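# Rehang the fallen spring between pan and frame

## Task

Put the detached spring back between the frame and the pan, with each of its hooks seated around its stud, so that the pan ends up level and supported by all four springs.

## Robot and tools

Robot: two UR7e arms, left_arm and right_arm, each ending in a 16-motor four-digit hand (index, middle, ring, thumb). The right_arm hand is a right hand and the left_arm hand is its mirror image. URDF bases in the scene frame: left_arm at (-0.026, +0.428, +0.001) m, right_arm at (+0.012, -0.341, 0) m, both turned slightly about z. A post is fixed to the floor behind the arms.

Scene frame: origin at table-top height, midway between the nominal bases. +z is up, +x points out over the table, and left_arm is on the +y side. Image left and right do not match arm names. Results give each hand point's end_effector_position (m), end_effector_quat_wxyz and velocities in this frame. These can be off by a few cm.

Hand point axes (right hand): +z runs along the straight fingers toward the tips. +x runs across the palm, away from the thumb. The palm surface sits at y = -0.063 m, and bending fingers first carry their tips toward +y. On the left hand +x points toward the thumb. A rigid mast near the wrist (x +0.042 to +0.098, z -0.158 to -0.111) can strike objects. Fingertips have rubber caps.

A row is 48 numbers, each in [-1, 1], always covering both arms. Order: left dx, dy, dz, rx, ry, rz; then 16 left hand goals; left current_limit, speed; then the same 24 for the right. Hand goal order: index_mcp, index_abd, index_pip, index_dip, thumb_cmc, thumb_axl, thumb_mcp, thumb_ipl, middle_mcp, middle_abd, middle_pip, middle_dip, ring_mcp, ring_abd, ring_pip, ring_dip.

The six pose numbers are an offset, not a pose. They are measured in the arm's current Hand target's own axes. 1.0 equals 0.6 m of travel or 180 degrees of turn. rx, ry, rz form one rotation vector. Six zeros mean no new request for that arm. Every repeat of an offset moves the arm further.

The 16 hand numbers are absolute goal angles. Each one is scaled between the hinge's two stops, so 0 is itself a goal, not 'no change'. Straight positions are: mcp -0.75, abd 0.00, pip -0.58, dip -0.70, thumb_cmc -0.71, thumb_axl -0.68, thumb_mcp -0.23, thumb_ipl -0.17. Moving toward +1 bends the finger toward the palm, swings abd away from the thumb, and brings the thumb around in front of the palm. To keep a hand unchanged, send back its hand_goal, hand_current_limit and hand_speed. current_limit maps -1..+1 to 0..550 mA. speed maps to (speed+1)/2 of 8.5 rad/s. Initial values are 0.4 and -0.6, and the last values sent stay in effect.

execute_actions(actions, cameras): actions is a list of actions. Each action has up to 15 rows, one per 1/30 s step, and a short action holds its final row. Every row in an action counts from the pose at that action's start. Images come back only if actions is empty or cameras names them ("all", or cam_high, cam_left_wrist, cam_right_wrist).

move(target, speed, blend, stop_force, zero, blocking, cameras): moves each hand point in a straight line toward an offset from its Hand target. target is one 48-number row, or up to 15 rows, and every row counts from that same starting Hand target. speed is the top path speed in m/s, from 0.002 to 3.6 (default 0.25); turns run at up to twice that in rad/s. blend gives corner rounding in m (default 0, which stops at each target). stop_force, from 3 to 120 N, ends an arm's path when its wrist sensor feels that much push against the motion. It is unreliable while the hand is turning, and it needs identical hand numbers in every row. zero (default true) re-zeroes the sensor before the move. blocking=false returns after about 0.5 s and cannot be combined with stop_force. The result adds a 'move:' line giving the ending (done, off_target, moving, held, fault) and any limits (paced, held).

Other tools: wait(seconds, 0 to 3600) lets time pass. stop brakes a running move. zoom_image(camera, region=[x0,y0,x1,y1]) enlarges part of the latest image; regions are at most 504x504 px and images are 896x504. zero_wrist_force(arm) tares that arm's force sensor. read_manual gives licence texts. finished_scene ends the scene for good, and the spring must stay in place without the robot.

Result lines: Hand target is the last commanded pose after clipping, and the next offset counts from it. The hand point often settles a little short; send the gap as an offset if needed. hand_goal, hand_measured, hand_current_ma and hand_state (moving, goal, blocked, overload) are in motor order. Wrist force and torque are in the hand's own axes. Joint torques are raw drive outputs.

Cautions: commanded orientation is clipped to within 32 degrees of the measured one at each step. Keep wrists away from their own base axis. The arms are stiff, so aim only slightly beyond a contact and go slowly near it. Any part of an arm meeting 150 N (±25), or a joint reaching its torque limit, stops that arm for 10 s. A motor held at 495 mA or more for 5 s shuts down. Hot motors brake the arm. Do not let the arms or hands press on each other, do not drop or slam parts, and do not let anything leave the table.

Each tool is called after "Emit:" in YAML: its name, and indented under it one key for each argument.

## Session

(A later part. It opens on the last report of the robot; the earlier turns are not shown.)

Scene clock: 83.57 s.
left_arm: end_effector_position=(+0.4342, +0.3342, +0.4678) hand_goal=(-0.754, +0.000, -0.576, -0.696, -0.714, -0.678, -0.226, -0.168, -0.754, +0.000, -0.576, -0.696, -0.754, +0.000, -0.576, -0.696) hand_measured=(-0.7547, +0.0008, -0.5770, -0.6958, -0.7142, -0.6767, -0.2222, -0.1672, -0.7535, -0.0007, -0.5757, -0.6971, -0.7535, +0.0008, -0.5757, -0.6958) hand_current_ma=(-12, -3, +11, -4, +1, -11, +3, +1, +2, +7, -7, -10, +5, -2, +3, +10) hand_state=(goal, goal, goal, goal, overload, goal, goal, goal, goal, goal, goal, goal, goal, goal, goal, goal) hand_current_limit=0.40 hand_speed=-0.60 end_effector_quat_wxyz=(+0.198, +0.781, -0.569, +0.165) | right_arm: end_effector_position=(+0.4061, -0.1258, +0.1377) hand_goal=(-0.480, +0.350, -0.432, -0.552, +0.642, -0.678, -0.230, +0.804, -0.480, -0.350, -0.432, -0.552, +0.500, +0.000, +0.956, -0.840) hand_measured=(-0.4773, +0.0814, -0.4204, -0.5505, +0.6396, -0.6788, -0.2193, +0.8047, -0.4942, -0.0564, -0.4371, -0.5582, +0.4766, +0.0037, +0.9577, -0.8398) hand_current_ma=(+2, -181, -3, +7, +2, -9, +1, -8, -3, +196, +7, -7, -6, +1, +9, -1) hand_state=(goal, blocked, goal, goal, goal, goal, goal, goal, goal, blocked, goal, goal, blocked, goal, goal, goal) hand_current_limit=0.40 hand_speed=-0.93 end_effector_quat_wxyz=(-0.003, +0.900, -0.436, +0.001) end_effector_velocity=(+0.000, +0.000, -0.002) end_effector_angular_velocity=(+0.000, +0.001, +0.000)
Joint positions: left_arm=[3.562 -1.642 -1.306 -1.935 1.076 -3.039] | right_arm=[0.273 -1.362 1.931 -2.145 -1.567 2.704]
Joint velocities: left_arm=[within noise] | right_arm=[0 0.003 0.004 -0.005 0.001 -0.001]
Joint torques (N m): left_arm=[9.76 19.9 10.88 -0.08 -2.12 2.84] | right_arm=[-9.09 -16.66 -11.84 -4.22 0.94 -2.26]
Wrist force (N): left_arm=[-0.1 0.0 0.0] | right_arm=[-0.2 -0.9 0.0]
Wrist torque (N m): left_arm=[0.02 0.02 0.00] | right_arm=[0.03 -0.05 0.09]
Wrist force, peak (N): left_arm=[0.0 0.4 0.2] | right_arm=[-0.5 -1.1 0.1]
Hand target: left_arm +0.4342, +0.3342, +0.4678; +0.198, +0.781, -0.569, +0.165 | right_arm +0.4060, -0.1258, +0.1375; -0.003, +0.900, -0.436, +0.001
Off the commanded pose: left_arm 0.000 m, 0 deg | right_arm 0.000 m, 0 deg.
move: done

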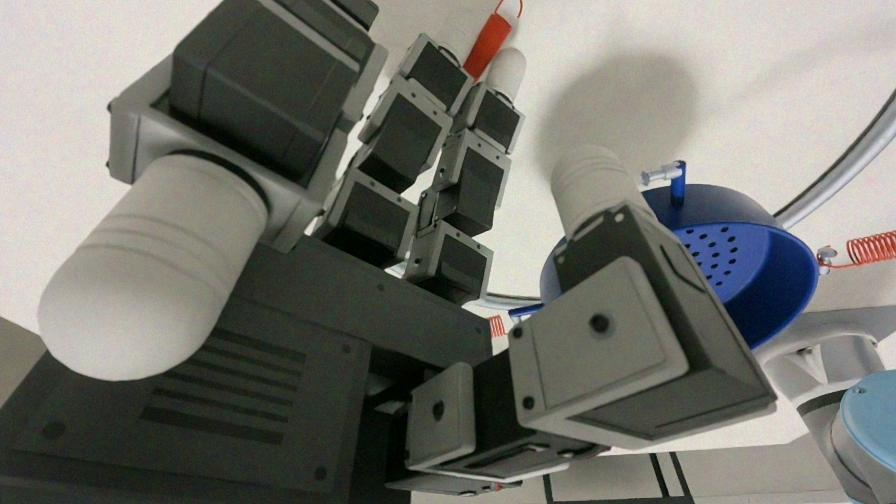

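Emit:
move:
  target:
    - [0,0,0,0,0,0,-0.754,0,-0.576,-0.696,-0.714,-0.678,-0.226,-0.168,-0.754,0,-0.576,-0.696,-0.754,0,-0.576,-0.696,0.4,-0.6,0,0,-0.3,0,0,0,-0.479,0.35,-0.431,-0.551,0.643,-0.678,-0.23,0.805,-0.479,-0.35,-0.431,-0.551,0.5,0,0.956,-0.84,0.4,-0.93]
    - [0,0,0,0,0,0,-0.754,0,-0.576,-0.696,-0.714,-0.678,-0.226,-0.168,-0.754,0,-0.576,-0.696,-0.754,0,-0.576,-0.696,0.4,-0.6,0.2108,-0.0177,-0.2627,-0.0805,-0.4116,-0.1015,-0.479,0.35,-0.431,-0.551,0.643,-0.678,-0.23,0.805,-0.479,-0.35,-0.431,-0.551,0.5,0,0.956,-0.84,0.4,-0.93]
  speed: 0.12
  cameras: ["all"]

Emit:
zoom_image:
  camera: "cam_right_wrist"
  region: [420, 0, 560, 80]

Scene clock: 94.80 s.
left_arm: end_effector_position=(+0.4342, +0.3342, +0.4678) hand_goal=(-0.754, +0.000, -0.576, -0.696, -0.714, -0.678, -0.226, -0.168, -0.754, +0.000, -0.576, -0.696, -0.754, +0.000, -0.576, -0.696) hand_measured=(-0.7547, -0.0007, -0.5770, -0.6958, -0.7142, -0.6767, -0.2222, -0.1681, -0.7535, +0.0008, -0.5770, -0.6958, -0.7535, -0.0007, -0.5757, -0.6971) hand_current_ma=(-6, -4, -7, -6, -2, -3, +0, +11, +0, +20, -4, -8, +0, +1, +5, +4) hand_state=(goal, goal, goal, goal, overload, goal, goal, goal, goal, goal, goal, goal, goal, goal, goal, goal) hand_current_limit=0.40 hand_speed=-0.60 end_effector_quat_wxyz=(+0.198, +0.781, -0.569, +0.165) | right_arm: end_effector_position=(+0.4922, -0.2192, +0.2950) hand_goal=(-0.480, +0.350, -0.432, -0.552, +0.642, -0.678, -0.230, +0.804, -0.480, -0.350, -0.432, -0.552, +0.500, +0.000, +0.956, -0.840) hand_measured=(-0.4761, +0.0828, -0.4191, -0.5505, +0.6534, -0.6767, -0.2203, +0.8037, -0.4942, -0.0549, -0.4371, -0.5582, +0.4802, +0.0066, +0.9577, -0.8410) hand_current_ma=(-3, -175, -7, +9, +7, -13, +2, -7, -3, +183, +3, -6, -6, -4, +0, -5) hand_state=(goal, blocked, goal, goal, goal, goal, goal, goal, goal, blocked, goal, goal, blocked, goal, goal, goal) hand_current_limit=0.40 hand_speed=-0.93 end_effector_quat_wxyz=(-0.157, +0.766, -0.205, -0.588)
Joint positions: left_arm=[3.562 -1.642 -1.306 -1.935 1.076 -3.039] | right_arm=[-0.031 -0.808 0.916 -0.396 -1.137 1.695]
Joint torques (N m): left_arm=[8.53 19.59 11.83 -0.19 -1.65 3.06] | right_arm=[4.58 -49.95 -15.64 2.61 2.35 1.64]
Wrist force (N): left_arm=[-0.3 0.2 -0.2] | right_arm=[-0.5 0.1 -1.4]
Wrist torque (N m): left_arm=[0.04 0.05 -0.03] | right_arm=[0.23 -0.03 -0.20]
Wrist force, peak (N): left_arm=[-0.3 0.3 0.1] | right_arm=[-0.4 0.3 -2.0]
Hand target: left_arm +0.4342, +0.3342, +0.4678; +0.198, +0.781, -0.569, +0.165 | right_arm +0.4922, -0.2192, +0.2951; -0.157, +0.766, -0.205, -0.588
Off the commanded pose: left_arm 0.000 m, 0 deg | right_arm 0.000 m, 0 deg.
move: done

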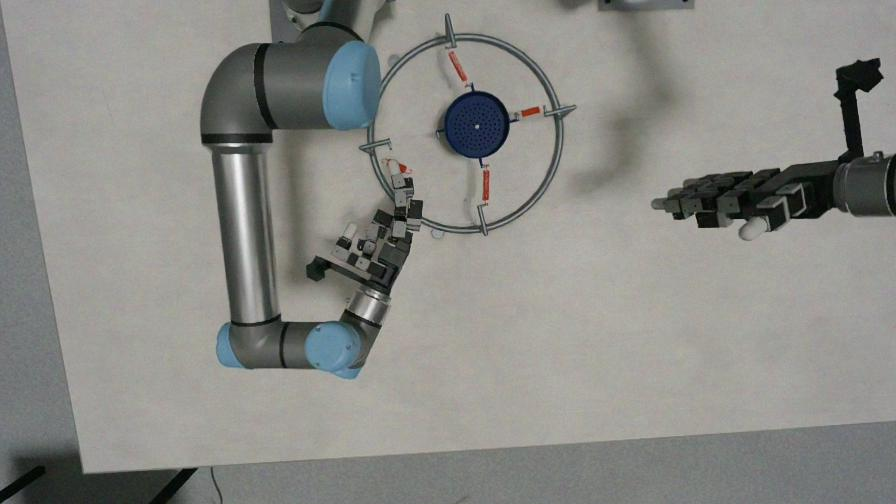

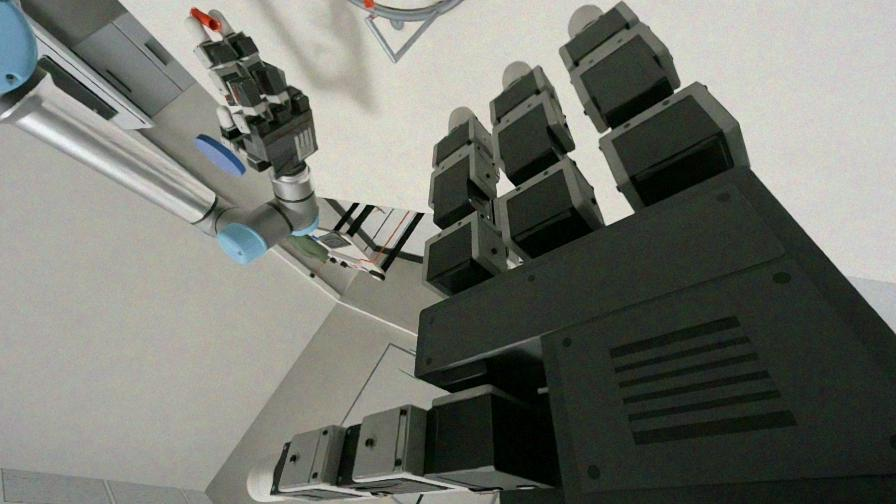

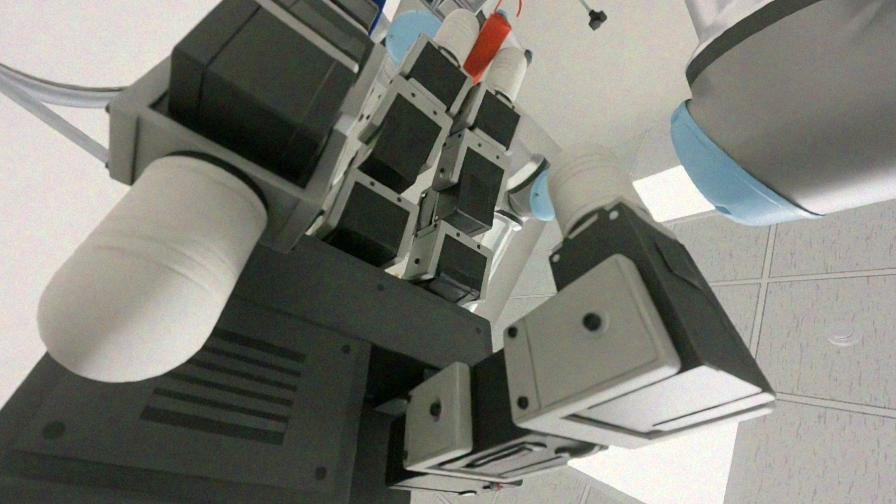

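Scaled by 3.600 from the camera's image (finer frame: 1280x720).

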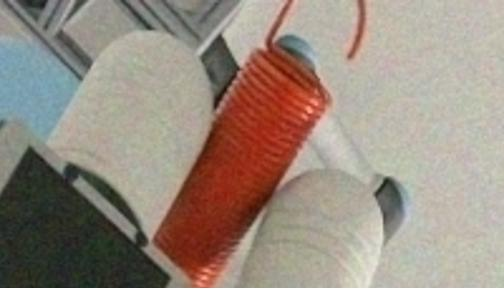

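Emit:
move:
  target: [0.2368,0.0652,0.4067,-0.0396,-0.1677,0.2967,0.45,0,0.956,-0.84,-0.714,-0.678,-0.226,-0.168,0.45,0,0.956,-0.84,0.45,0,0.956,-0.84,0.4,-0.6,0,0,0,0,0,0,-0.479,0.35,-0.431,-0.551,0.643,-0.678,-0.23,0.805,-0.479,-0.35,-0.431,-0.551,0.5,0,0.956,-0.84,0.4,-0.93]
  speed: 0.2
  cameras: ["all"]

Scene clock: 100.73 s.
left_arm: end_effector_position=(+0.4474, +0.0852, +0.3296) hand_goal=(+0.450, +0.000, +0.956, -0.840, -0.714, -0.678, -0.226, -0.168, +0.450, +0.000, +0.956, -0.840, +0.450, +0.000, +0.956, -0.840) hand_measured=(+0.4308, -0.0007, +0.9602, -0.8398, -0.7142, -0.6777, -0.2222, -0.1681, +0.4320, -0.0007, +0.9577, -0.8436, +0.4296, -0.0007, +0.9589, -0.8398) hand_current_ma=(-34, +11, +17, +5, -5, -15, -6, -3, -33, +6, -5, -5, -21, +3, +12, -3) hand_state=(goal, goal, goal, goal, overload, goal, goal, goal, goal, goal, goal, goal, blocked, goal, goal, goal) hand_current_limit=0.40 hand_speed=-0.60 end_effector_quat_wxyz=(+0.000, -0.448, +0.894, +0.000) | right_arm: end_effector_position=(+0.4922, -0.2192, +0.2951) hand_goal=(-0.480, +0.350, -0.432, -0.552, +0.642, -0.678, -0.230, +0.804, -0.480, -0.350, -0.432, -0.552, +0.500, +0.000, +0.956, -0.840) hand_measured=(-0.4761, +0.0828, -0.4191, -0.5505, +0.6547, -0.6777, -0.2203, +0.8047, -0.4942, -0.0549, -0.4371, -0.5582, +0.4802, +0.0066, +0.9577, -0.8410) hand_current_ma=(-2, -186, -3, +11, +0, -10, -4, -19, +1, +188, +0, -11, -7, -6, +5, -5) hand_state=(goal, blocked, goal, goal, goal, goal, goal, goal, goal, blocked, goal, goal, blocked, goal, goal, goal) hand_current_limit=0.40 hand_speed=-0.93 end_effector_quat_wxyz=(-0.157, +0.766, -0.205, -0.588)
Joint positions: left_arm=[2.796 -1.969 -1.162 -1.581 1.571 -2.894] | right_arm=[-0.031 -0.808 0.916 -0.396 -1.136 1.695]
Joint torques (N m): left_arm=[-2.14 35.11 10.34 -0.39 -0.96 -2.62] | right_arm=[4.16 -57.31 -10.8 1.25 2.24 -0.89]
Wrist force (N): left_arm=[0.6 0.4 0.0] | right_arm=[-0.5 0.3 -1.4]
Wrist torque (N m): left_arm=[0.19 0.01 -0.11] | right_arm=[0.26 -0.03 -0.20]
Wrist force, peak (N): left_arm=[2.0 -0.6 0.6] | right_arm=[-0.3 0.2 -1.9]
Hand target: left_arm +0.4474, +0.0852, +0.3295; +0.000, -0.448, +0.894, +0.000 | right_arm +0.4922, -0.2192, +0.2951; -0.157, +0.766, -0.205, -0.588
Off the commanded pose: left_arm 0.000 m, 0 deg | right_arm 0.000 m, 0 deg.
move: done

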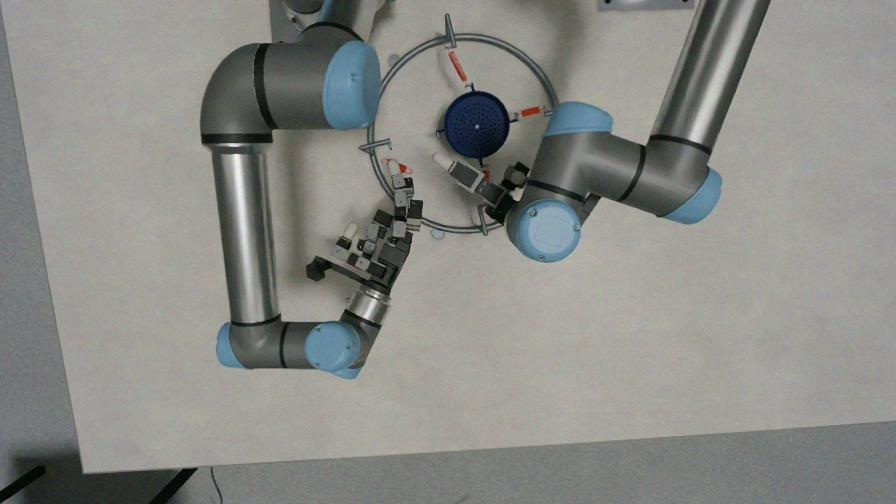

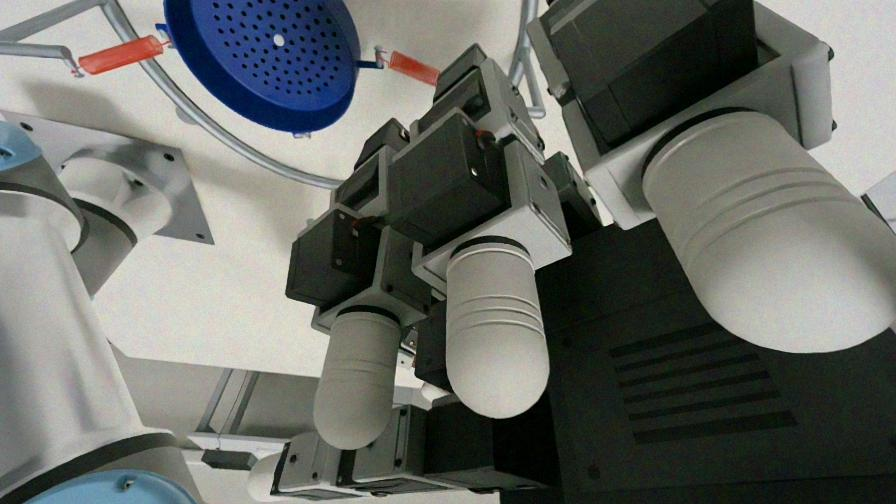

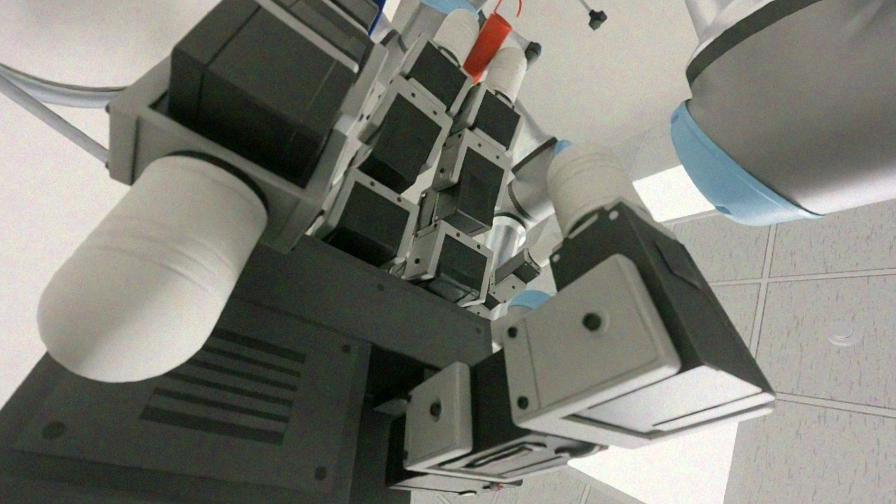

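Emit:
move:
  target: [0,0,0.06,0,0,0,-0.959,0,0.956,0.464,-0.714,-0.678,-0.226,-0.168,-0.959,0,0.956,0.464,-0.959,0,0.956,0.464,0.4,-0.6,0,0,0,0,0,0,-0.479,0.35,-0.431,-0.551,0.643,-0.678,-0.23,0.805,-0.479,-0.35,-0.431,-0.551,0.5,0,0.956,-0.84,0.4,-0.93]
  speed: 0.15
  cameras: ["cam_left_wrist"]

Scene clock: 102.90 s.
left_arm: end_effector_position=(+0.4474, +0.0852, +0.2935) hand_goal=(-0.960, +0.000, +0.956, +0.464, -0.714, -0.678, -0.226, -0.168, -0.960, +0.000, +0.956, +0.464, -0.960, +0.000, +0.956, +0.464) hand_measured=(-0.9585, -0.0007, +0.9538, +0.4636, -0.7142, -0.6767, -0.2222, -0.1681, -0.9585, +0.0008, +0.9538, +0.4649, -0.9585, -0.0007, +0.9538, +0.4636) hand_current_ma=(-5, -5, +4, +0, +3, -20, +4, +2, -8, -3, +6, +11, +3, +0, +1, +1) hand_state=(goal, goal, goal, goal, overload, goal, goal, goal, goal, goal, goal, goal, goal, goal, goal, goal) hand_current_limit=0.40 hand_speed=-0.60 end_effector_quat_wxyz=(+0.000, -0.448, +0.894, +0.000) | right_arm: end_effector_position=(+0.4922, -0.2192, +0.2951) hand_goal=(-0.480, +0.350, -0.432, -0.552, +0.642, -0.678, -0.230, +0.804, -0.480, -0.350, -0.432, -0.552, +0.500, +0.000, +0.956, -0.840) hand_measured=(-0.4761, +0.0828, -0.4191, -0.5493, +0.6547, -0.6767, -0.2203, +0.8047, -0.4930, -0.0549, -0.4371, -0.5582, +0.4802, +0.0066, +0.9589, -0.8398) hand_current_ma=(-2, -181, -8, +4, +7, -6, -6, -3, -2, +195, +2, -6, -14, -9, +6, -1) hand_state=(goal, blocked, goal, goal, goal, goal, goal, goal, goal, blocked, goal, goal, blocked, goal, goal, goal) hand_current_limit=0.40 hand_speed=-0.93 end_effector_quat_wxyz=(-0.157, +0.766, -0.205, -0.588)
Joint positions: left_arm=[2.796 -1.972 -1.25 -1.491 1.571 -2.894] | right_arm=[-0.031 -0.808 0.916 -0.396 -1.136 1.695]
Joint torques (N m): left_arm=[4.3 43.35 11.64 3.84 -1.69 -2.04] | right_arm=[4.51 -57.53 -11.28 0.15 2.35 -0.16]
Wrist force (N): left_arm=[0.3 0.4 0.2] | right_arm=[-0.5 0.4 -1.4]
Wrist torque (N m): left_arm=[0.01 0.04 -0.13] | right_arm=[0.26 -0.01 -0.20]
Wrist force, peak (N): left_arm=[0.5 0.2 1.8] | right_arm=[-0.6 0.4 -1.7]
Hand target: left_arm +0.4474, +0.0852, +0.2935; +0.000, -0.448, +0.894, +0.000 | right_arm +0.4922, -0.2192, +0.2951; -0.157, +0.766, -0.205, -0.588
Off the commanded pose: left_arm 0.000 m, 0 deg | right_arm 0.000 m, 0 deg.
move: done

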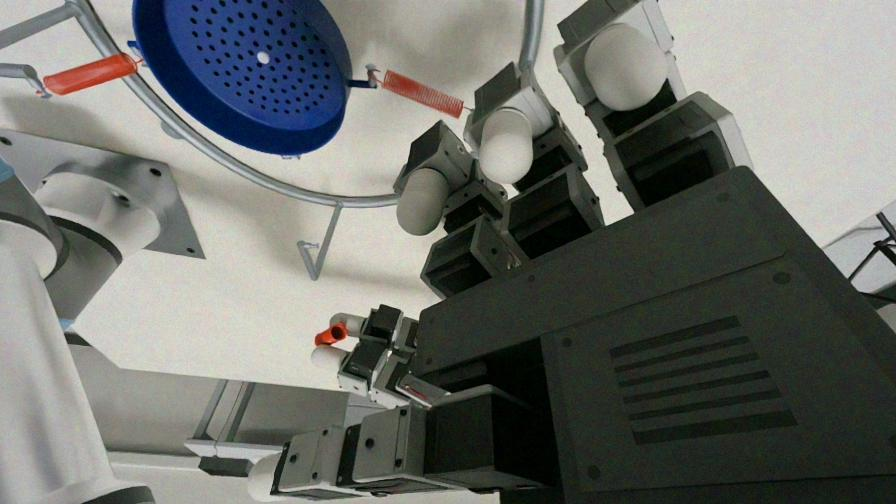

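Emit:
zoom_image:
  camera: "cam_left_wrist"
  region: [240, 100, 400, 190]

Emit:
zoom_image:
  camera: "cam_left_wrist"
  region: [270, 190, 430, 400]

Scaled by 3.150 from the camera's image (finer frame: 1280x720).

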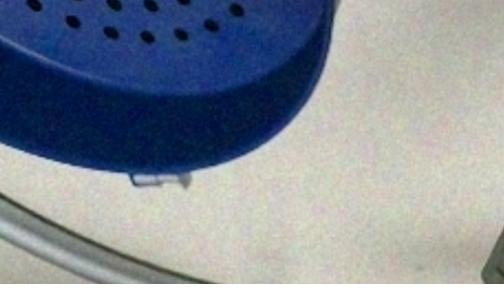

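Scaled by 2.400 from the camera's image (finer frame: 1280x720).

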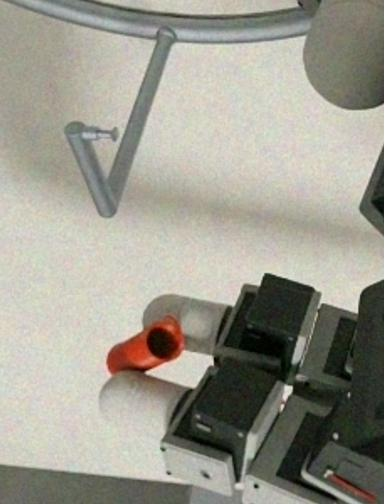

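Emit:
move:
  target:
    - [0.1037,0.1243,-0.2275,0.3364,-0.1121,0.7332,-0.959,0,0.956,0.464,-0.714,-0.678,-0.226,-0.168,-0.959,0,0.956,0.464,-0.959,0,0.956,0.464,0.4,-0.6,0,0,0,0,0,0,-0.479,0.35,-0.431,-0.551,0.643,-0.678,-0.23,0.805,-0.479,-0.35,-0.431,-0.551,0.5,0,0.956,-0.84,0.4,-0.93]
    - [0.394,-0.085,-0.0108,0.3364,-0.1121,0.7332,-0.959,0,0.956,0.464,-0.714,-0.678,-0.226,-0.168,-0.959,0,0.956,0.464,-0.959,0,0.956,0.464,0.4,-0.6,0,0,0,0,0,0,-0.479,0.35,-0.431,-0.551,0.643,-0.678,-0.23,0.805,-0.479,-0.35,-0.431,-0.551,0.5,0,0.956,-0.84,0.4,-0.93]
  speed: [0.4,0.12]
  cameras: ["cam_left_wrist","cam_high"]

Scene clock: 112.47 s.
left_arm: end_effector_position=(+0.3472, -0.0804, +0.3326) hand_goal=(-0.960, +0.000, +0.956, +0.464, -0.714, -0.678, -0.226, -0.168, -0.960, +0.000, +0.956, +0.464, -0.960, +0.000, +0.956, +0.464) hand_measured=(-0.9597, -0.0051, +0.9538, +0.4649, -0.7067, -0.6777, -0.2222, -0.1681, -0.9597, -0.0065, +0.9551, +0.4636, -0.9597, -0.0065, +0.9551, +0.4649) hand_current_ma=(+0, -10, +1, +2, +0, -13, +3, +4, -1, -3, -9, +2, +21, +4, +6, -2) hand_state=(goal, goal, goal, goal, overload, goal, goal, goal, goal, goal, goal, goal, goal, goal, goal, goal) hand_current_limit=0.40 hand_speed=-0.60 end_effector_quat_wxyz=(+0.295, +0.643, +0.643, -0.295) end_effector_velocity=(+0.000, -0.001, -0.001) end_effector_angular_velocity=(-0.002, +0.001, +0.000) | right_arm: end_effector_position=(+0.4922, -0.2192, +0.2951) hand_goal=(-0.480, +0.350, -0.432, -0.552, +0.642, -0.678, -0.230, +0.804, -0.480, -0.350, -0.432, -0.552, +0.500, +0.000, +0.956, -0.840) hand_measured=(-0.4761, +0.0828, -0.4191, -0.5505, +0.6534, -0.6777, -0.2203, +0.8047, -0.4942, -0.0564, -0.4358, -0.5582, +0.4790, +0.0081, +0.9589, -0.8410) hand_current_ma=(+8, -177, +4, +4, +1, -5, -2, -3, -4, +199, -1, -5, -6, -10, +9, -4) hand_state=(goal, blocked, goal, goal, goal, goal, goal, goal, goal, blocked, goal, goal, blocked, goal, goal, goal) hand_current_limit=0.40 hand_speed=-0.93 end_effector_quat_wxyz=(-0.157, +0.766, -0.205, -0.588)
Joint positions: left_arm=[2.608 -1.531 -1.981 -0.632 0.885 -0.79] | right_arm=[-0.031 -0.808 0.916 -0.396 -1.136 1.695]
Joint velocities: left_arm=[-0.002 -0.003 -0.001 0.006 0 -0.004] | right_arm=[within noise]
Joint torques (N m): left_arm=[-7.83 12.5 12.78 4.84 -0.41 -1.77] | right_arm=[2.29 -57.55 -11.22 0.13 2.23 2.53]
Wrist force (N): left_arm=[0.7 0.6 -0.1] | right_arm=[-0.4 0.4 -1.5]
Wrist torque (N m): left_arm=[0.04 0.03 -0.33] | right_arm=[0.27 -0.04 -0.18]
Wrist force, peak (N): left_arm=[0.7 0.9 2.9] | right_arm=[-0.4 0.5 -1.8]
Hand target: left_arm +0.3472, -0.0804, +0.3326; +0.295, +0.643, +0.643, -0.295 (not the last commanded pose) | right_arm +0.4922, -0.2192, +0.2951; -0.157, +0.766, -0.205, -0.588
Off the commanded pose: left_arm 0.063 m, 0 deg | right_arm 0.000 m, 0 deg.
move: held (left_arm; a check stopped the path); path passed 1 of 2 targets; limits=held
pose unreachable (left arm): on one or more control steps of this call, first in action 0 (counted from 0), this arm could not follow its commanded pose, so it was not sent that pose on those steps. It may still have moved: this result reports where it is.
cause: moving toward the commanded pose would bring a part of the arm too close to another arm (a part of this arm just beyond joint 6 (wrist 3) and a part of the right arm just beyond its joint 2 (shoulder lift), 10 mm apart when this arm was first held).
Images, in order (width x height): cam_high 896x504, cam_left_wrist 896x504.

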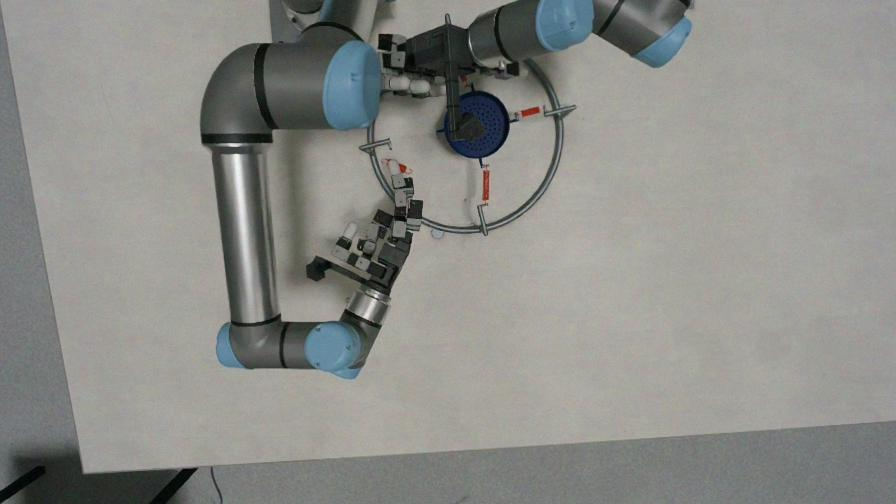

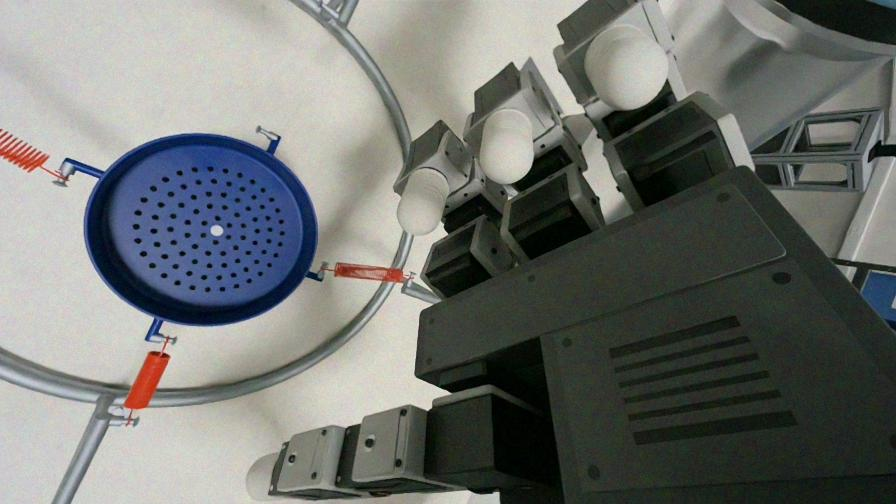

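Emit:
zoom_image:
  camera: "cam_left_wrist"
  region: [220, 100, 340, 180]

Emit:
zoom_image:
  camera: "cam_left_wrist"
  region: [270, 230, 460, 330]

Emit:
zoom_image:
  camera: "cam_left_wrist"
  region: [80, 300, 240, 440]

Scaled by 4.200 from the camera's image (finer frame: 1280x720).

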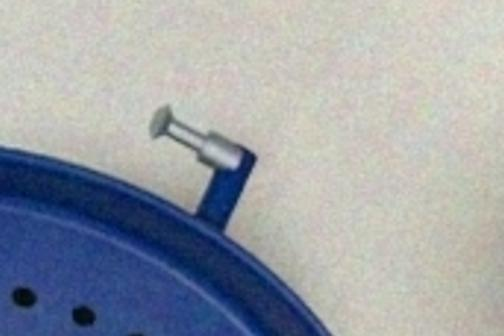

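Scaled by 2.653 from the camera's image (finer frame: 1280x720).

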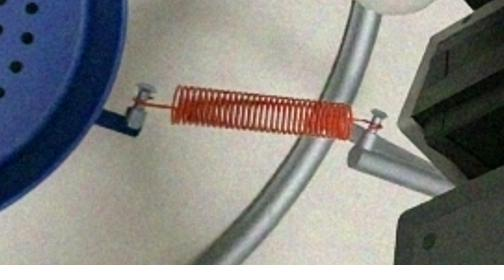

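Scaled by 3.150 from the camera's image (finer frame: 1280x720).

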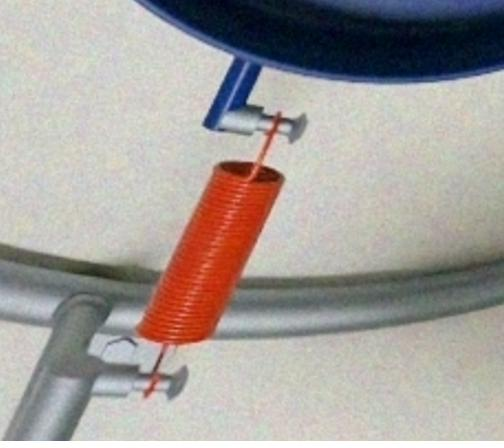

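Emit:
move:
  target: [0,0,0,0,0,0,-0.959,0,0.956,0.464,-0.714,-0.678,-0.226,-0.168,-0.959,0,0.956,0.464,-0.959,0,0.956,0.464,0.4,-0.6,0.0995,-0.0328,0.1438,0,0,0,-0.479,0.35,-0.431,-0.551,0.643,-0.678,-0.23,0.805,-0.479,-0.35,-0.431,-0.551,0.5,0,0.956,-0.84,0.4,-0.93]
  speed: 0.08
  cameras: ["all"]

Emit:
zoom_image:
  camera: "cam_left_wrist"
  region: [200, 40, 400, 200]

Scene clock: 115.20 s.
left_arm: end_effector_position=(+0.3472, -0.0804, +0.3326) hand_goal=(-0.960, +0.000, +0.956, +0.464, -0.714, -0.678, -0.226, -0.168, -0.960, +0.000, +0.956, +0.464, -0.960, +0.000, +0.956, +0.464) hand_measured=(-0.9597, -0.0065, +0.9525, +0.4636, -0.7079, -0.6777, -0.2222, -0.1672, -0.9597, -0.0065, +0.9538, +0.4649, -0.9585, -0.0065, +0.9538, +0.4636) hand_current_ma=(-1, -13, +8, -1, +6, -11, -3, +6, -14, -4, -7, +6, -3, +0, -1, +7) hand_state=(goal, goal, goal, goal, overload, goal, goal, goal, goal, goal, goal, goal, goal, goal, goal, goal) hand_current_limit=0.40 hand_speed=-0.60 end_effector_quat_wxyz=(+0.295, +0.643, +0.643, -0.295) | right_arm: end_effector_position=(+0.4431, -0.1681, +0.2152) hand_goal=(-0.480, +0.350, -0.432, -0.552, +0.642, -0.678, -0.230, +0.804, -0.480, -0.350, -0.432, -0.552, +0.500, +0.000, +0.956, -0.840) hand_measured=(-0.4749, +0.0828, -0.4191, -0.5505, +0.6547, -0.6777, -0.2203, +0.8047, -0.4942, -0.0534, -0.4371, -0.5569, +0.4826, +0.0081, +0.9589, -0.8410) hand_current_ma=(-2, -181, -2, +11, +14, -7, -5, -7, +3, +198, +1, -8, -3, +0, +1, +1) hand_state=(goal, blocked, goal, goal, goal, goal, goal, goal, goal, blocked, goal, goal, goal, goal, goal, goal) hand_current_limit=0.40 hand_speed=-0.93 end_effector_quat_wxyz=(-0.157, +0.766, -0.205, -0.588)
Joint positions: left_arm=[2.608 -1.531 -1.981 -0.632 0.885 -0.791] | right_arm=[0.04 -0.868 1.232 -0.663 -1.068 1.718]
Joint torques (N m): left_arm=[-8.66 14.27 11.45 4.9 0.82 -2.51] | right_arm=[-7.99 -38.48 -19.84 1.68 -1.93 -0.89]
Wrist force (N): left_arm=[0.9 0.8 -0.1] | right_arm=[-0.5 0.5 -1.4]
Wrist torque (N m): left_arm=[0.07 0.01 -0.30] | right_arm=[0.28 0.00 -0.23]
Wrist force, peak (N): left_arm=[0.9 0.8 -0.1] | right_arm=[-1.1 0.3 -2.2]
Hand target: left_arm +0.3472, -0.0804, +0.3326; +0.295, +0.643, +0.643, -0.295 | right_arm +0.4431, -0.1682, +0.2151; -0.157, +0.766, -0.205, -0.588
Off the commanded pose: left_arm 0.000 m, 0 deg | right_arm 0.000 m, 0 deg.
move: done

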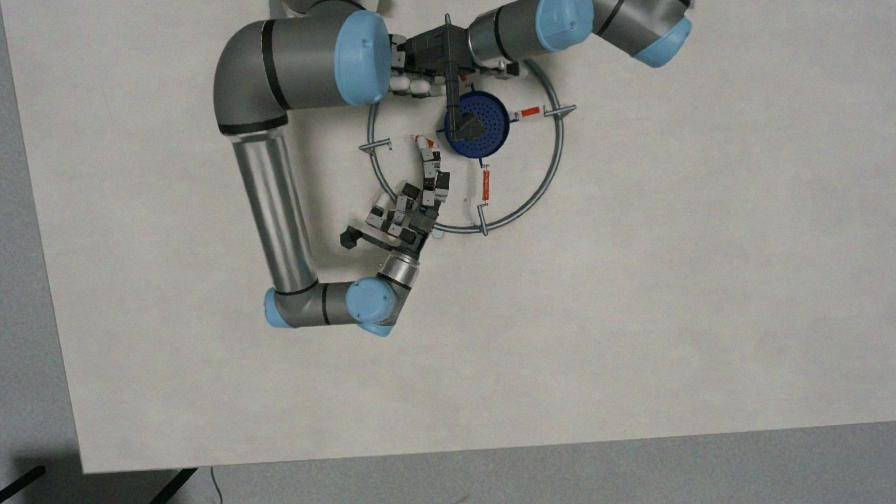

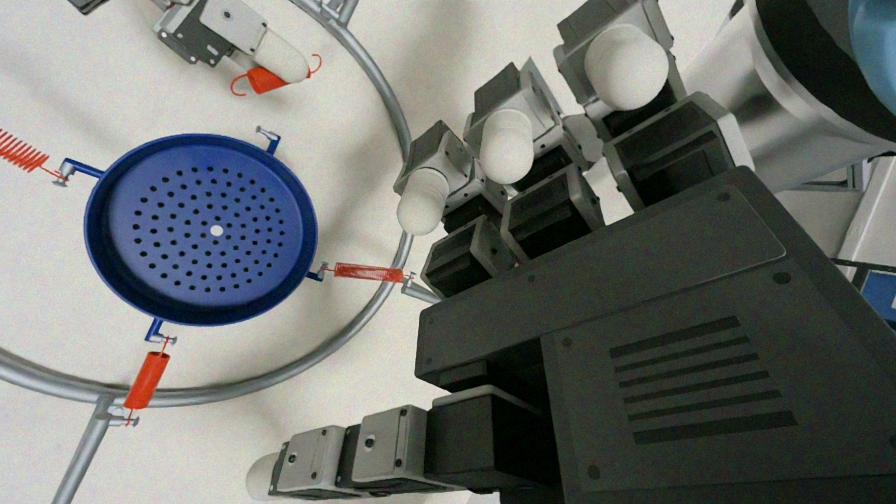

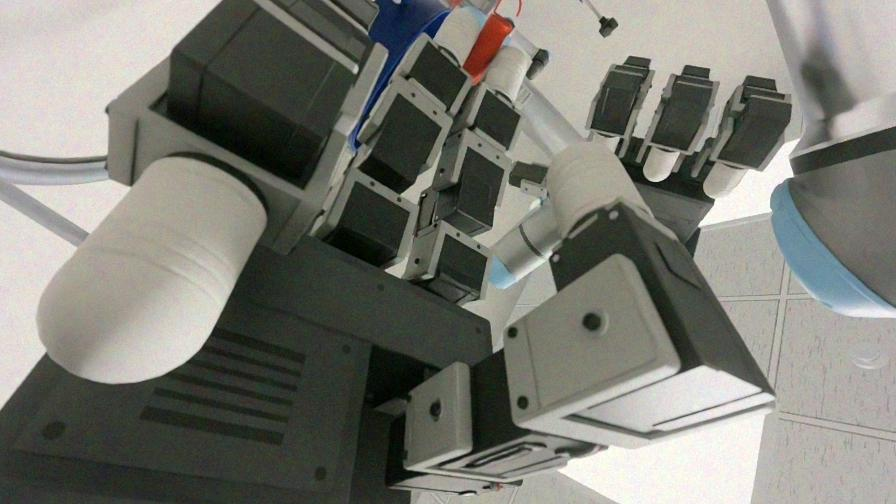

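Scaled by 2.520 from the camera's image (finer frame: 1280x720).

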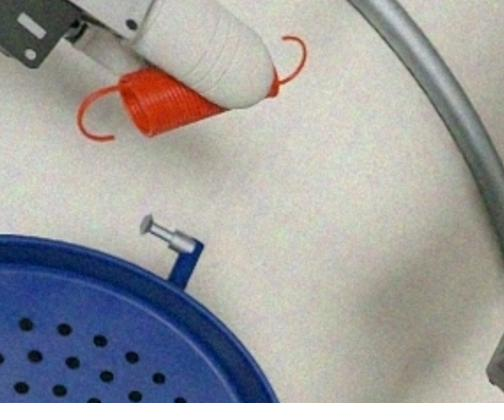

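Emit:
zoom_image:
  camera: "cam_right_wrist"
  region: [420, 0, 560, 80]

Emit:
zoom_image:
  camera: "cam_left_wrist"
  region: [220, 40, 340, 120]

Emit:
zoom_image:
  camera: "cam_high"
  region: [380, 100, 480, 200]

Scaled by 3.600 from the camera's image (finer frame: 1280x720).

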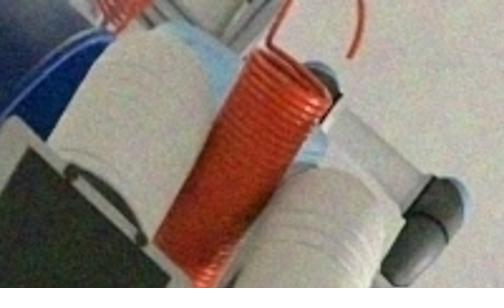

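Scaled by 4.200 from the camera's image (finer frame: 1280x720).

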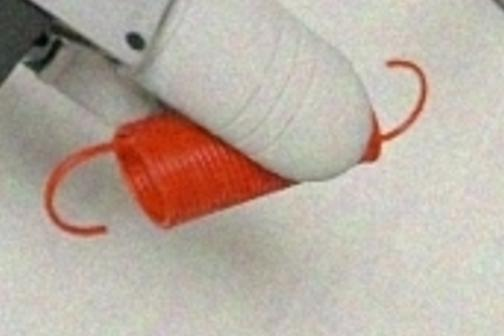

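Scaled by 5.040 from the camera's image (finer frame: 1280x720).

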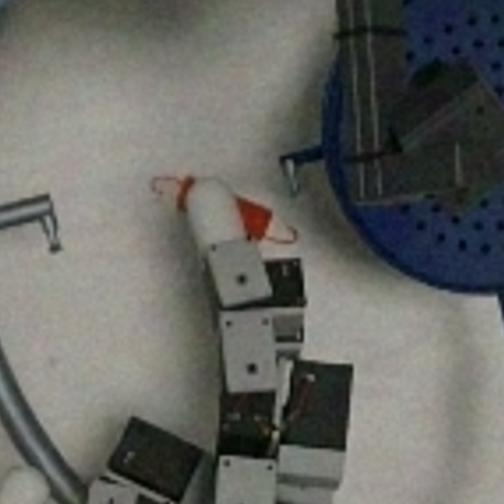

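Emit:
move:
  target: [0,0,0,0,0,0,-0.959,0,0.956,0.464,-0.714,-0.678,-0.226,-0.168,-0.959,0,0.956,0.464,-0.959,0,0.956,0.464,0.4,-0.6,-0.0937,-0.0347,0.0092,-0.1427,0.1899,-0.0909,-0.479,0.35,-0.431,-0.551,0.643,-0.678,-0.23,0.805,-0.479,-0.35,-0.431,-0.551,0.5,0,0.956,-0.84,0.4,-0.93]
  speed: 0.1
  cameras: ["all"]

Emit:
zoom_image:
  camera: "cam_left_wrist"
  region: [200, 40, 400, 200]

Emit:
zoom_image:
  camera: "cam_right_wrist"
  region: [420, 0, 560, 80]

Scene clock: 127.07 s.
left_arm: end_effector_position=(+0.3472, -0.0804, +0.3326) hand_goal=(-0.960, +0.000, +0.956, +0.464, -0.714, -0.678, -0.226, -0.168, -0.960, +0.000, +0.956, +0.464, -0.960, +0.000, +0.956, +0.464) hand_measured=(-0.9597, -0.0051, +0.9525, +0.4649, -0.7079, -0.6777, -0.2222, -0.1681, -0.9597, -0.0080, +0.9538, +0.4649, -0.9597, -0.0065, +0.9538, +0.4636) hand_current_ma=(+0, -4, +3, -3, +6, -9, +9, +8, +1, +3, -4, +7, +14, +3, +10, +7) hand_state=(goal, goal, goal, goal, overload, goal, goal, goal, goal, goal, goal, goal, goal, goal, goal, goal) hand_current_limit=0.40 hand_speed=-0.60 end_effector_quat_wxyz=(+0.295, +0.643, +0.643, -0.295) | right_arm: end_effector_position=(+0.4362, -0.1402, +0.2680) hand_goal=(-0.480, +0.350, -0.432, -0.552, +0.642, -0.678, -0.230, +0.804, -0.480, -0.350, -0.432, -0.552, +0.500, +0.000, +0.956, -0.840) hand_measured=(-0.4749, +0.0828, -0.4191, -0.5505, +0.6534, -0.6777, -0.2203, +0.8047, -0.4942, -0.0549, -0.4371, -0.5569, +0.4814, +0.0066, +0.9589, -0.8410) hand_current_ma=(+2, -182, -2, +1, +6, -9, -11, -13, +7, +194, -3, -11, -5, +1, +0, -6) hand_state=(goal, blocked, goal, goal, goal, goal, goal, goal, goal, blocked, goal, goal, goal, goal, goal, goal) hand_current_limit=0.40 hand_speed=-0.93 end_effector_quat_wxyz=(+0.000, +0.940, +0.000, -0.342)
Joint positions: left_arm=[2.608 -1.531 -1.981 -0.632 0.885 -0.791] | right_arm=[0.287 -1.144 1.292 -1.035 -1.413 1.76]
Joint torques (N m): left_arm=[-7.09 13.04 10.45 3.99 0.66 -2.28] | right_arm=[-8.39 -29.46 -31.37 1.05 2.25 2.69]
Wrist force (N): left_arm=[0.9 0.8 -0.3] | right_arm=[-0.8 -1.0 -0.3]
Wrist torque (N m): left_arm=[0.09 0.00 -0.30] | right_arm=[0.04 0.05 -0.24]
Wrist force, peak (N): left_arm=[1.1 0.6 -0.2] | right_arm=[-1.1 0.3 -1.8]
Hand target: left_arm +0.3472, -0.0804, +0.3326; +0.295, +0.643, +0.643, -0.295 | right_arm +0.4363, -0.1402, +0.2680; +0.000, +0.940, +0.000, -0.342
Off the commanded pose: left_arm 0.000 m, 0 deg | right_arm 0.000 m, 0 deg.
move: done

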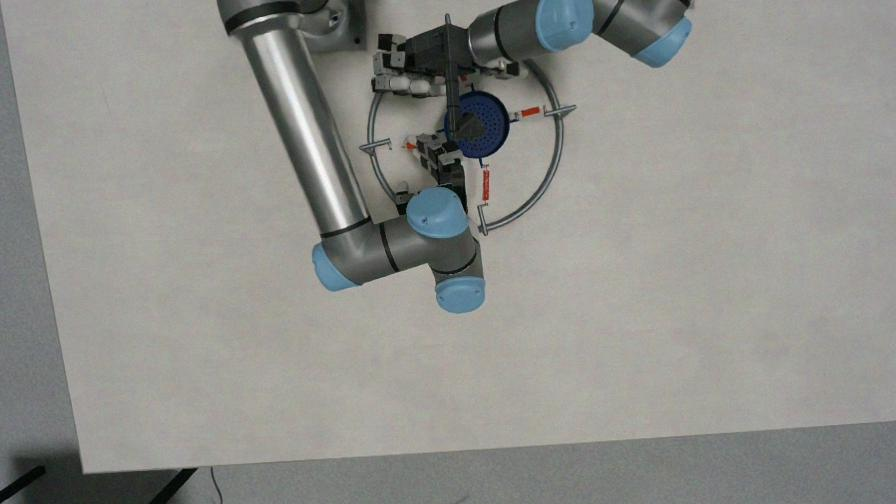

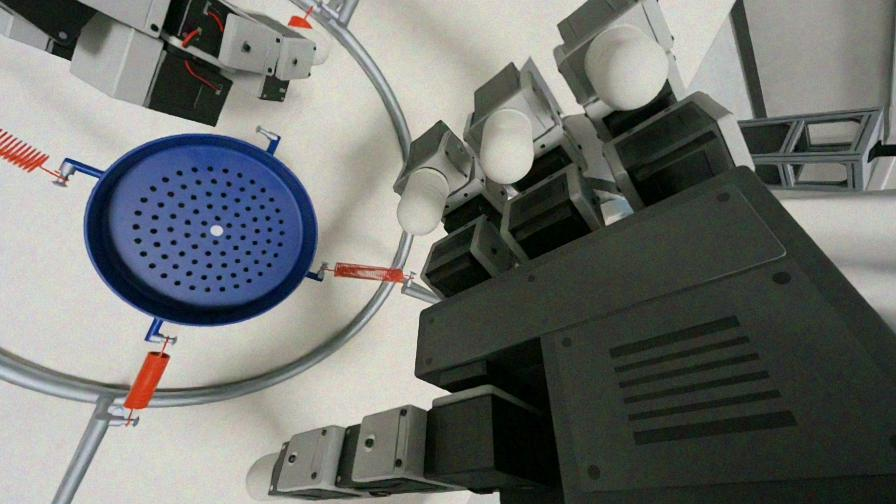

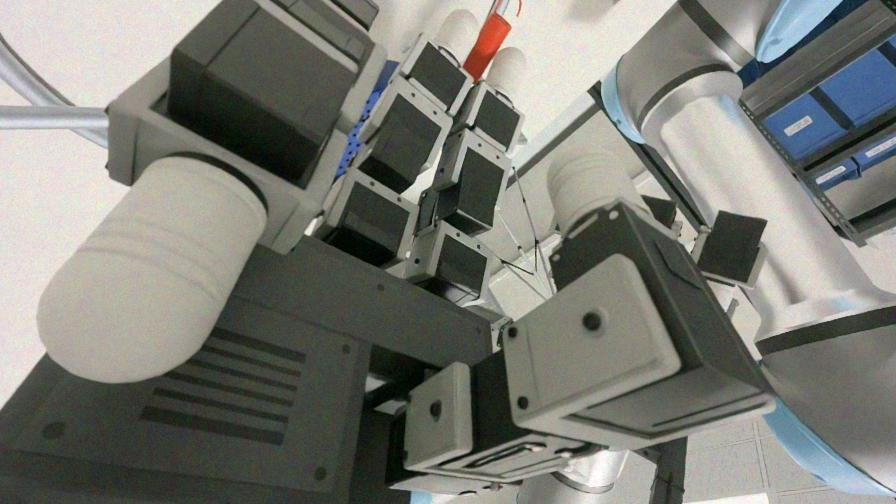

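Scaled by 2.520 from the camera's image (finer frame: 1280x720).

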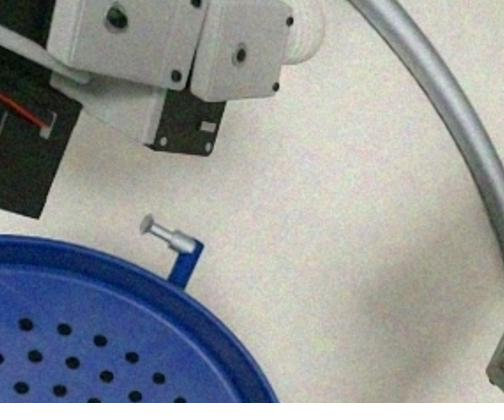

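Scaled by 3.600 from the camera's image (finer frame: 1280x720).

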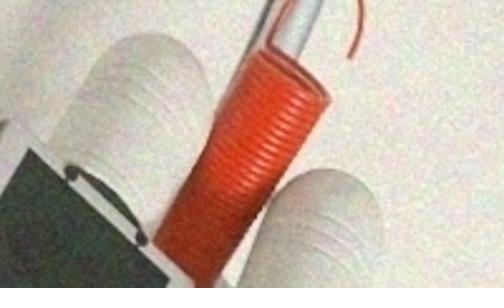

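Emit:
move:
  target:
    - [0.1397,-0.045,-0.3855,0,0,0,-0.959,0,0.956,0.464,-0.714,-0.678,-0.899,-0.654,-0.959,0,0.956,0.464,-0.959,0,0.956,0.464,0.4,-0.6,0,0,0,0,0,0,-0.479,0.35,-0.431,-0.551,0.643,-0.678,-0.23,0.805,-0.479,-0.35,-0.431,-0.551,0.5,0,0.956,-0.84,0.4,-0.93]
    - [0.1397,-0.045,-0.3855,0.3914,0.0411,0.853,-0.959,0,0.956,0.464,-0.714,-0.678,-0.899,-0.654,-0.959,0,0.956,0.464,-0.959,0,0.956,0.464,0.4,-0.6,0,0,0,0,0,0,-0.479,0.35,-0.431,-0.551,0.643,-0.678,-0.23,0.805,-0.479,-0.35,-0.431,-0.551,0.5,0,0.956,-0.84,0.4,-0.93]
    - [0.1757,-0.0133,-0.172,0.3914,0.0411,0.853,-0.959,0,0.956,0.464,-0.714,-0.678,-0.899,-0.654,-0.959,0,0.956,0.464,-0.959,0,0.956,0.464,0.4,-0.6,0,0,0,0,0,0,-0.479,0.35,-0.431,-0.551,0.643,-0.678,-0.23,0.805,-0.479,-0.35,-0.431,-0.551,0.5,0,0.956,-0.84,0.4,-0.93]
  speed: [0.25,0.6,0.15]
  cameras: ["cam_left_wrist","cam_high"]

Emit:
zoom_image:
  camera: "cam_left_wrist"
  region: [200, 40, 400, 200]

Scene clock: 135.23 s.
left_arm: end_effector_position=(+0.3391, +0.0666, +0.3200) hand_goal=(-0.960, +0.000, +0.956, +0.464, -0.714, -0.678, -0.900, -0.654, -0.960, +0.000, +0.956, +0.464, -0.960, +0.000, +0.956, +0.464) hand_measured=(-0.9597, -0.0051, +0.9538, +0.4649, -0.7117, -0.6756, -0.8912, -0.6559, -0.9585, -0.0080, +0.9538, +0.4649, -0.9585, -0.0051, +0.9538, +0.4649) hand_current_ma=(-10, -7, +7, -2, +0, -7, +8, +10, -12, -2, -9, +0, +1, +0, +13, +4) hand_state=(goal, goal, goal, goal, overload, goal, goal, goal, goal, goal, goal, goal, goal, goal, goal, goal) hand_current_limit=0.40 hand_speed=-0.60 end_effector_quat_wxyz=(+0.000, +0.777, -0.629, +0.000) | right_arm: end_effector_position=(+0.4363, -0.1402, +0.2680) hand_goal=(-0.480, +0.350, -0.432, -0.552, +0.642, -0.678, -0.230, +0.804, -0.480, -0.350, -0.432, -0.552, +0.500, +0.000, +0.956, -0.840) hand_measured=(-0.4749, +0.0828, -0.4191, -0.5493, +0.6547, -0.6767, -0.2193, +0.8056, -0.4942, -0.0549, -0.4371, -0.5569, +0.4814, +0.0066, +0.9577, -0.8398) hand_current_ma=(+7, -179, -3, -3, +13, -8, +1, -5, +0, +194, -2, -8, -7, -3, +9, -4) hand_state=(goal, blocked, goal, goal, goal, goal, goal, goal, goal, blocked, goal, goal, goal, goal, goal, goal) hand_current_limit=0.40 hand_speed=-0.93 end_effector_quat_wxyz=(+0.000, +0.940, +0.000, -0.342)
Joint positions: left_arm=[2.809 -1.668 -1.567 -1.478 1.571 2.55] | right_arm=[0.287 -1.144 1.292 -1.035 -1.413 1.76]
Joint torques (N m): left_arm=[3.37 21.66 36.99 1.94 -0.39 2.64] | right_arm=[-8.75 -28.16 -31.13 0.77 2.26 1.2]
Wrist force (N): left_arm=[0.3 0.4 0.0] | right_arm=[-0.9 -0.9 -0.1]
Wrist torque (N m): left_arm=[0.05 0.10 -0.15] | right_arm=[0.03 0.05 -0.24]
Wrist force, peak (N): left_arm=[-0.1 1.0 2.0] | right_arm=[-1.1 -1.5 -0.3]
Hand target: left_arm +0.3392, +0.0666, +0.3200; +0.000, +0.777, -0.629, +0.000 | right_arm +0.4363, -0.1402, +0.2680; +0.000, +0.940, +0.000, -0.342
Off the commanded pose: left_arm 0.000 m, 0 deg | right_arm 0.000 m, 0 deg.
move: done
Images, in order (width x height): cam_high 896x504, cam_left_wrist 896x504.

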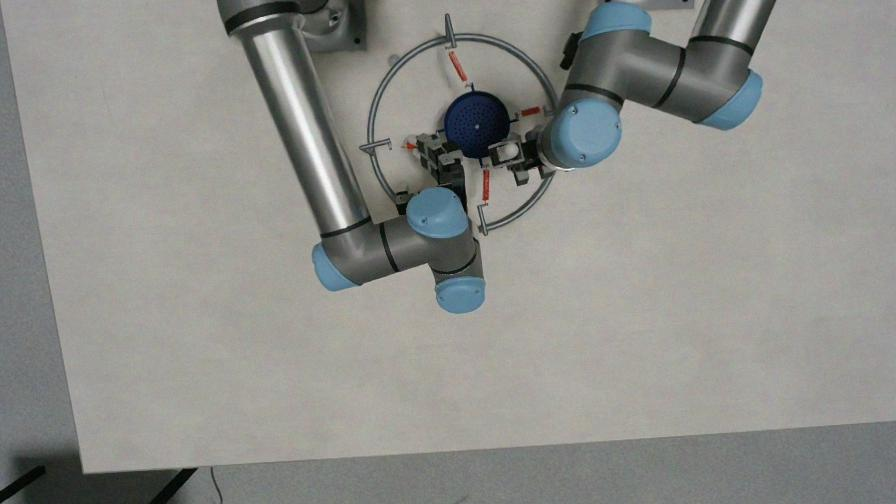

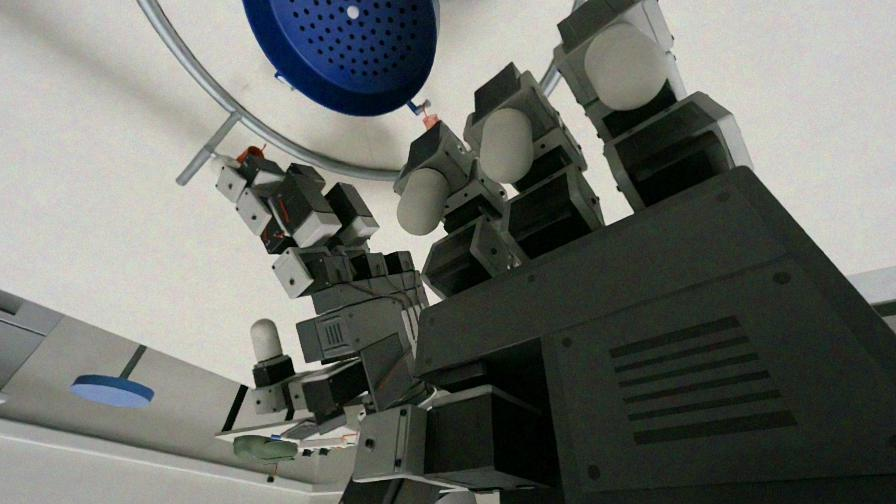

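Scaled by 2.520 from the camera's image (finer frame: 1280x720).

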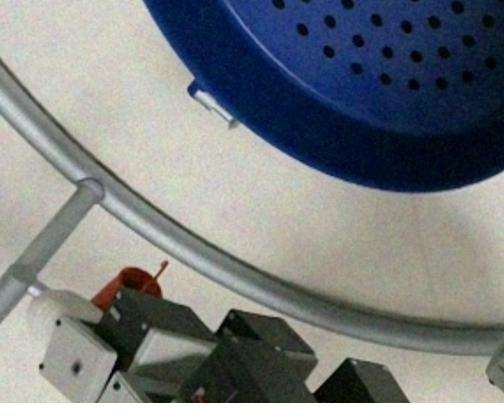

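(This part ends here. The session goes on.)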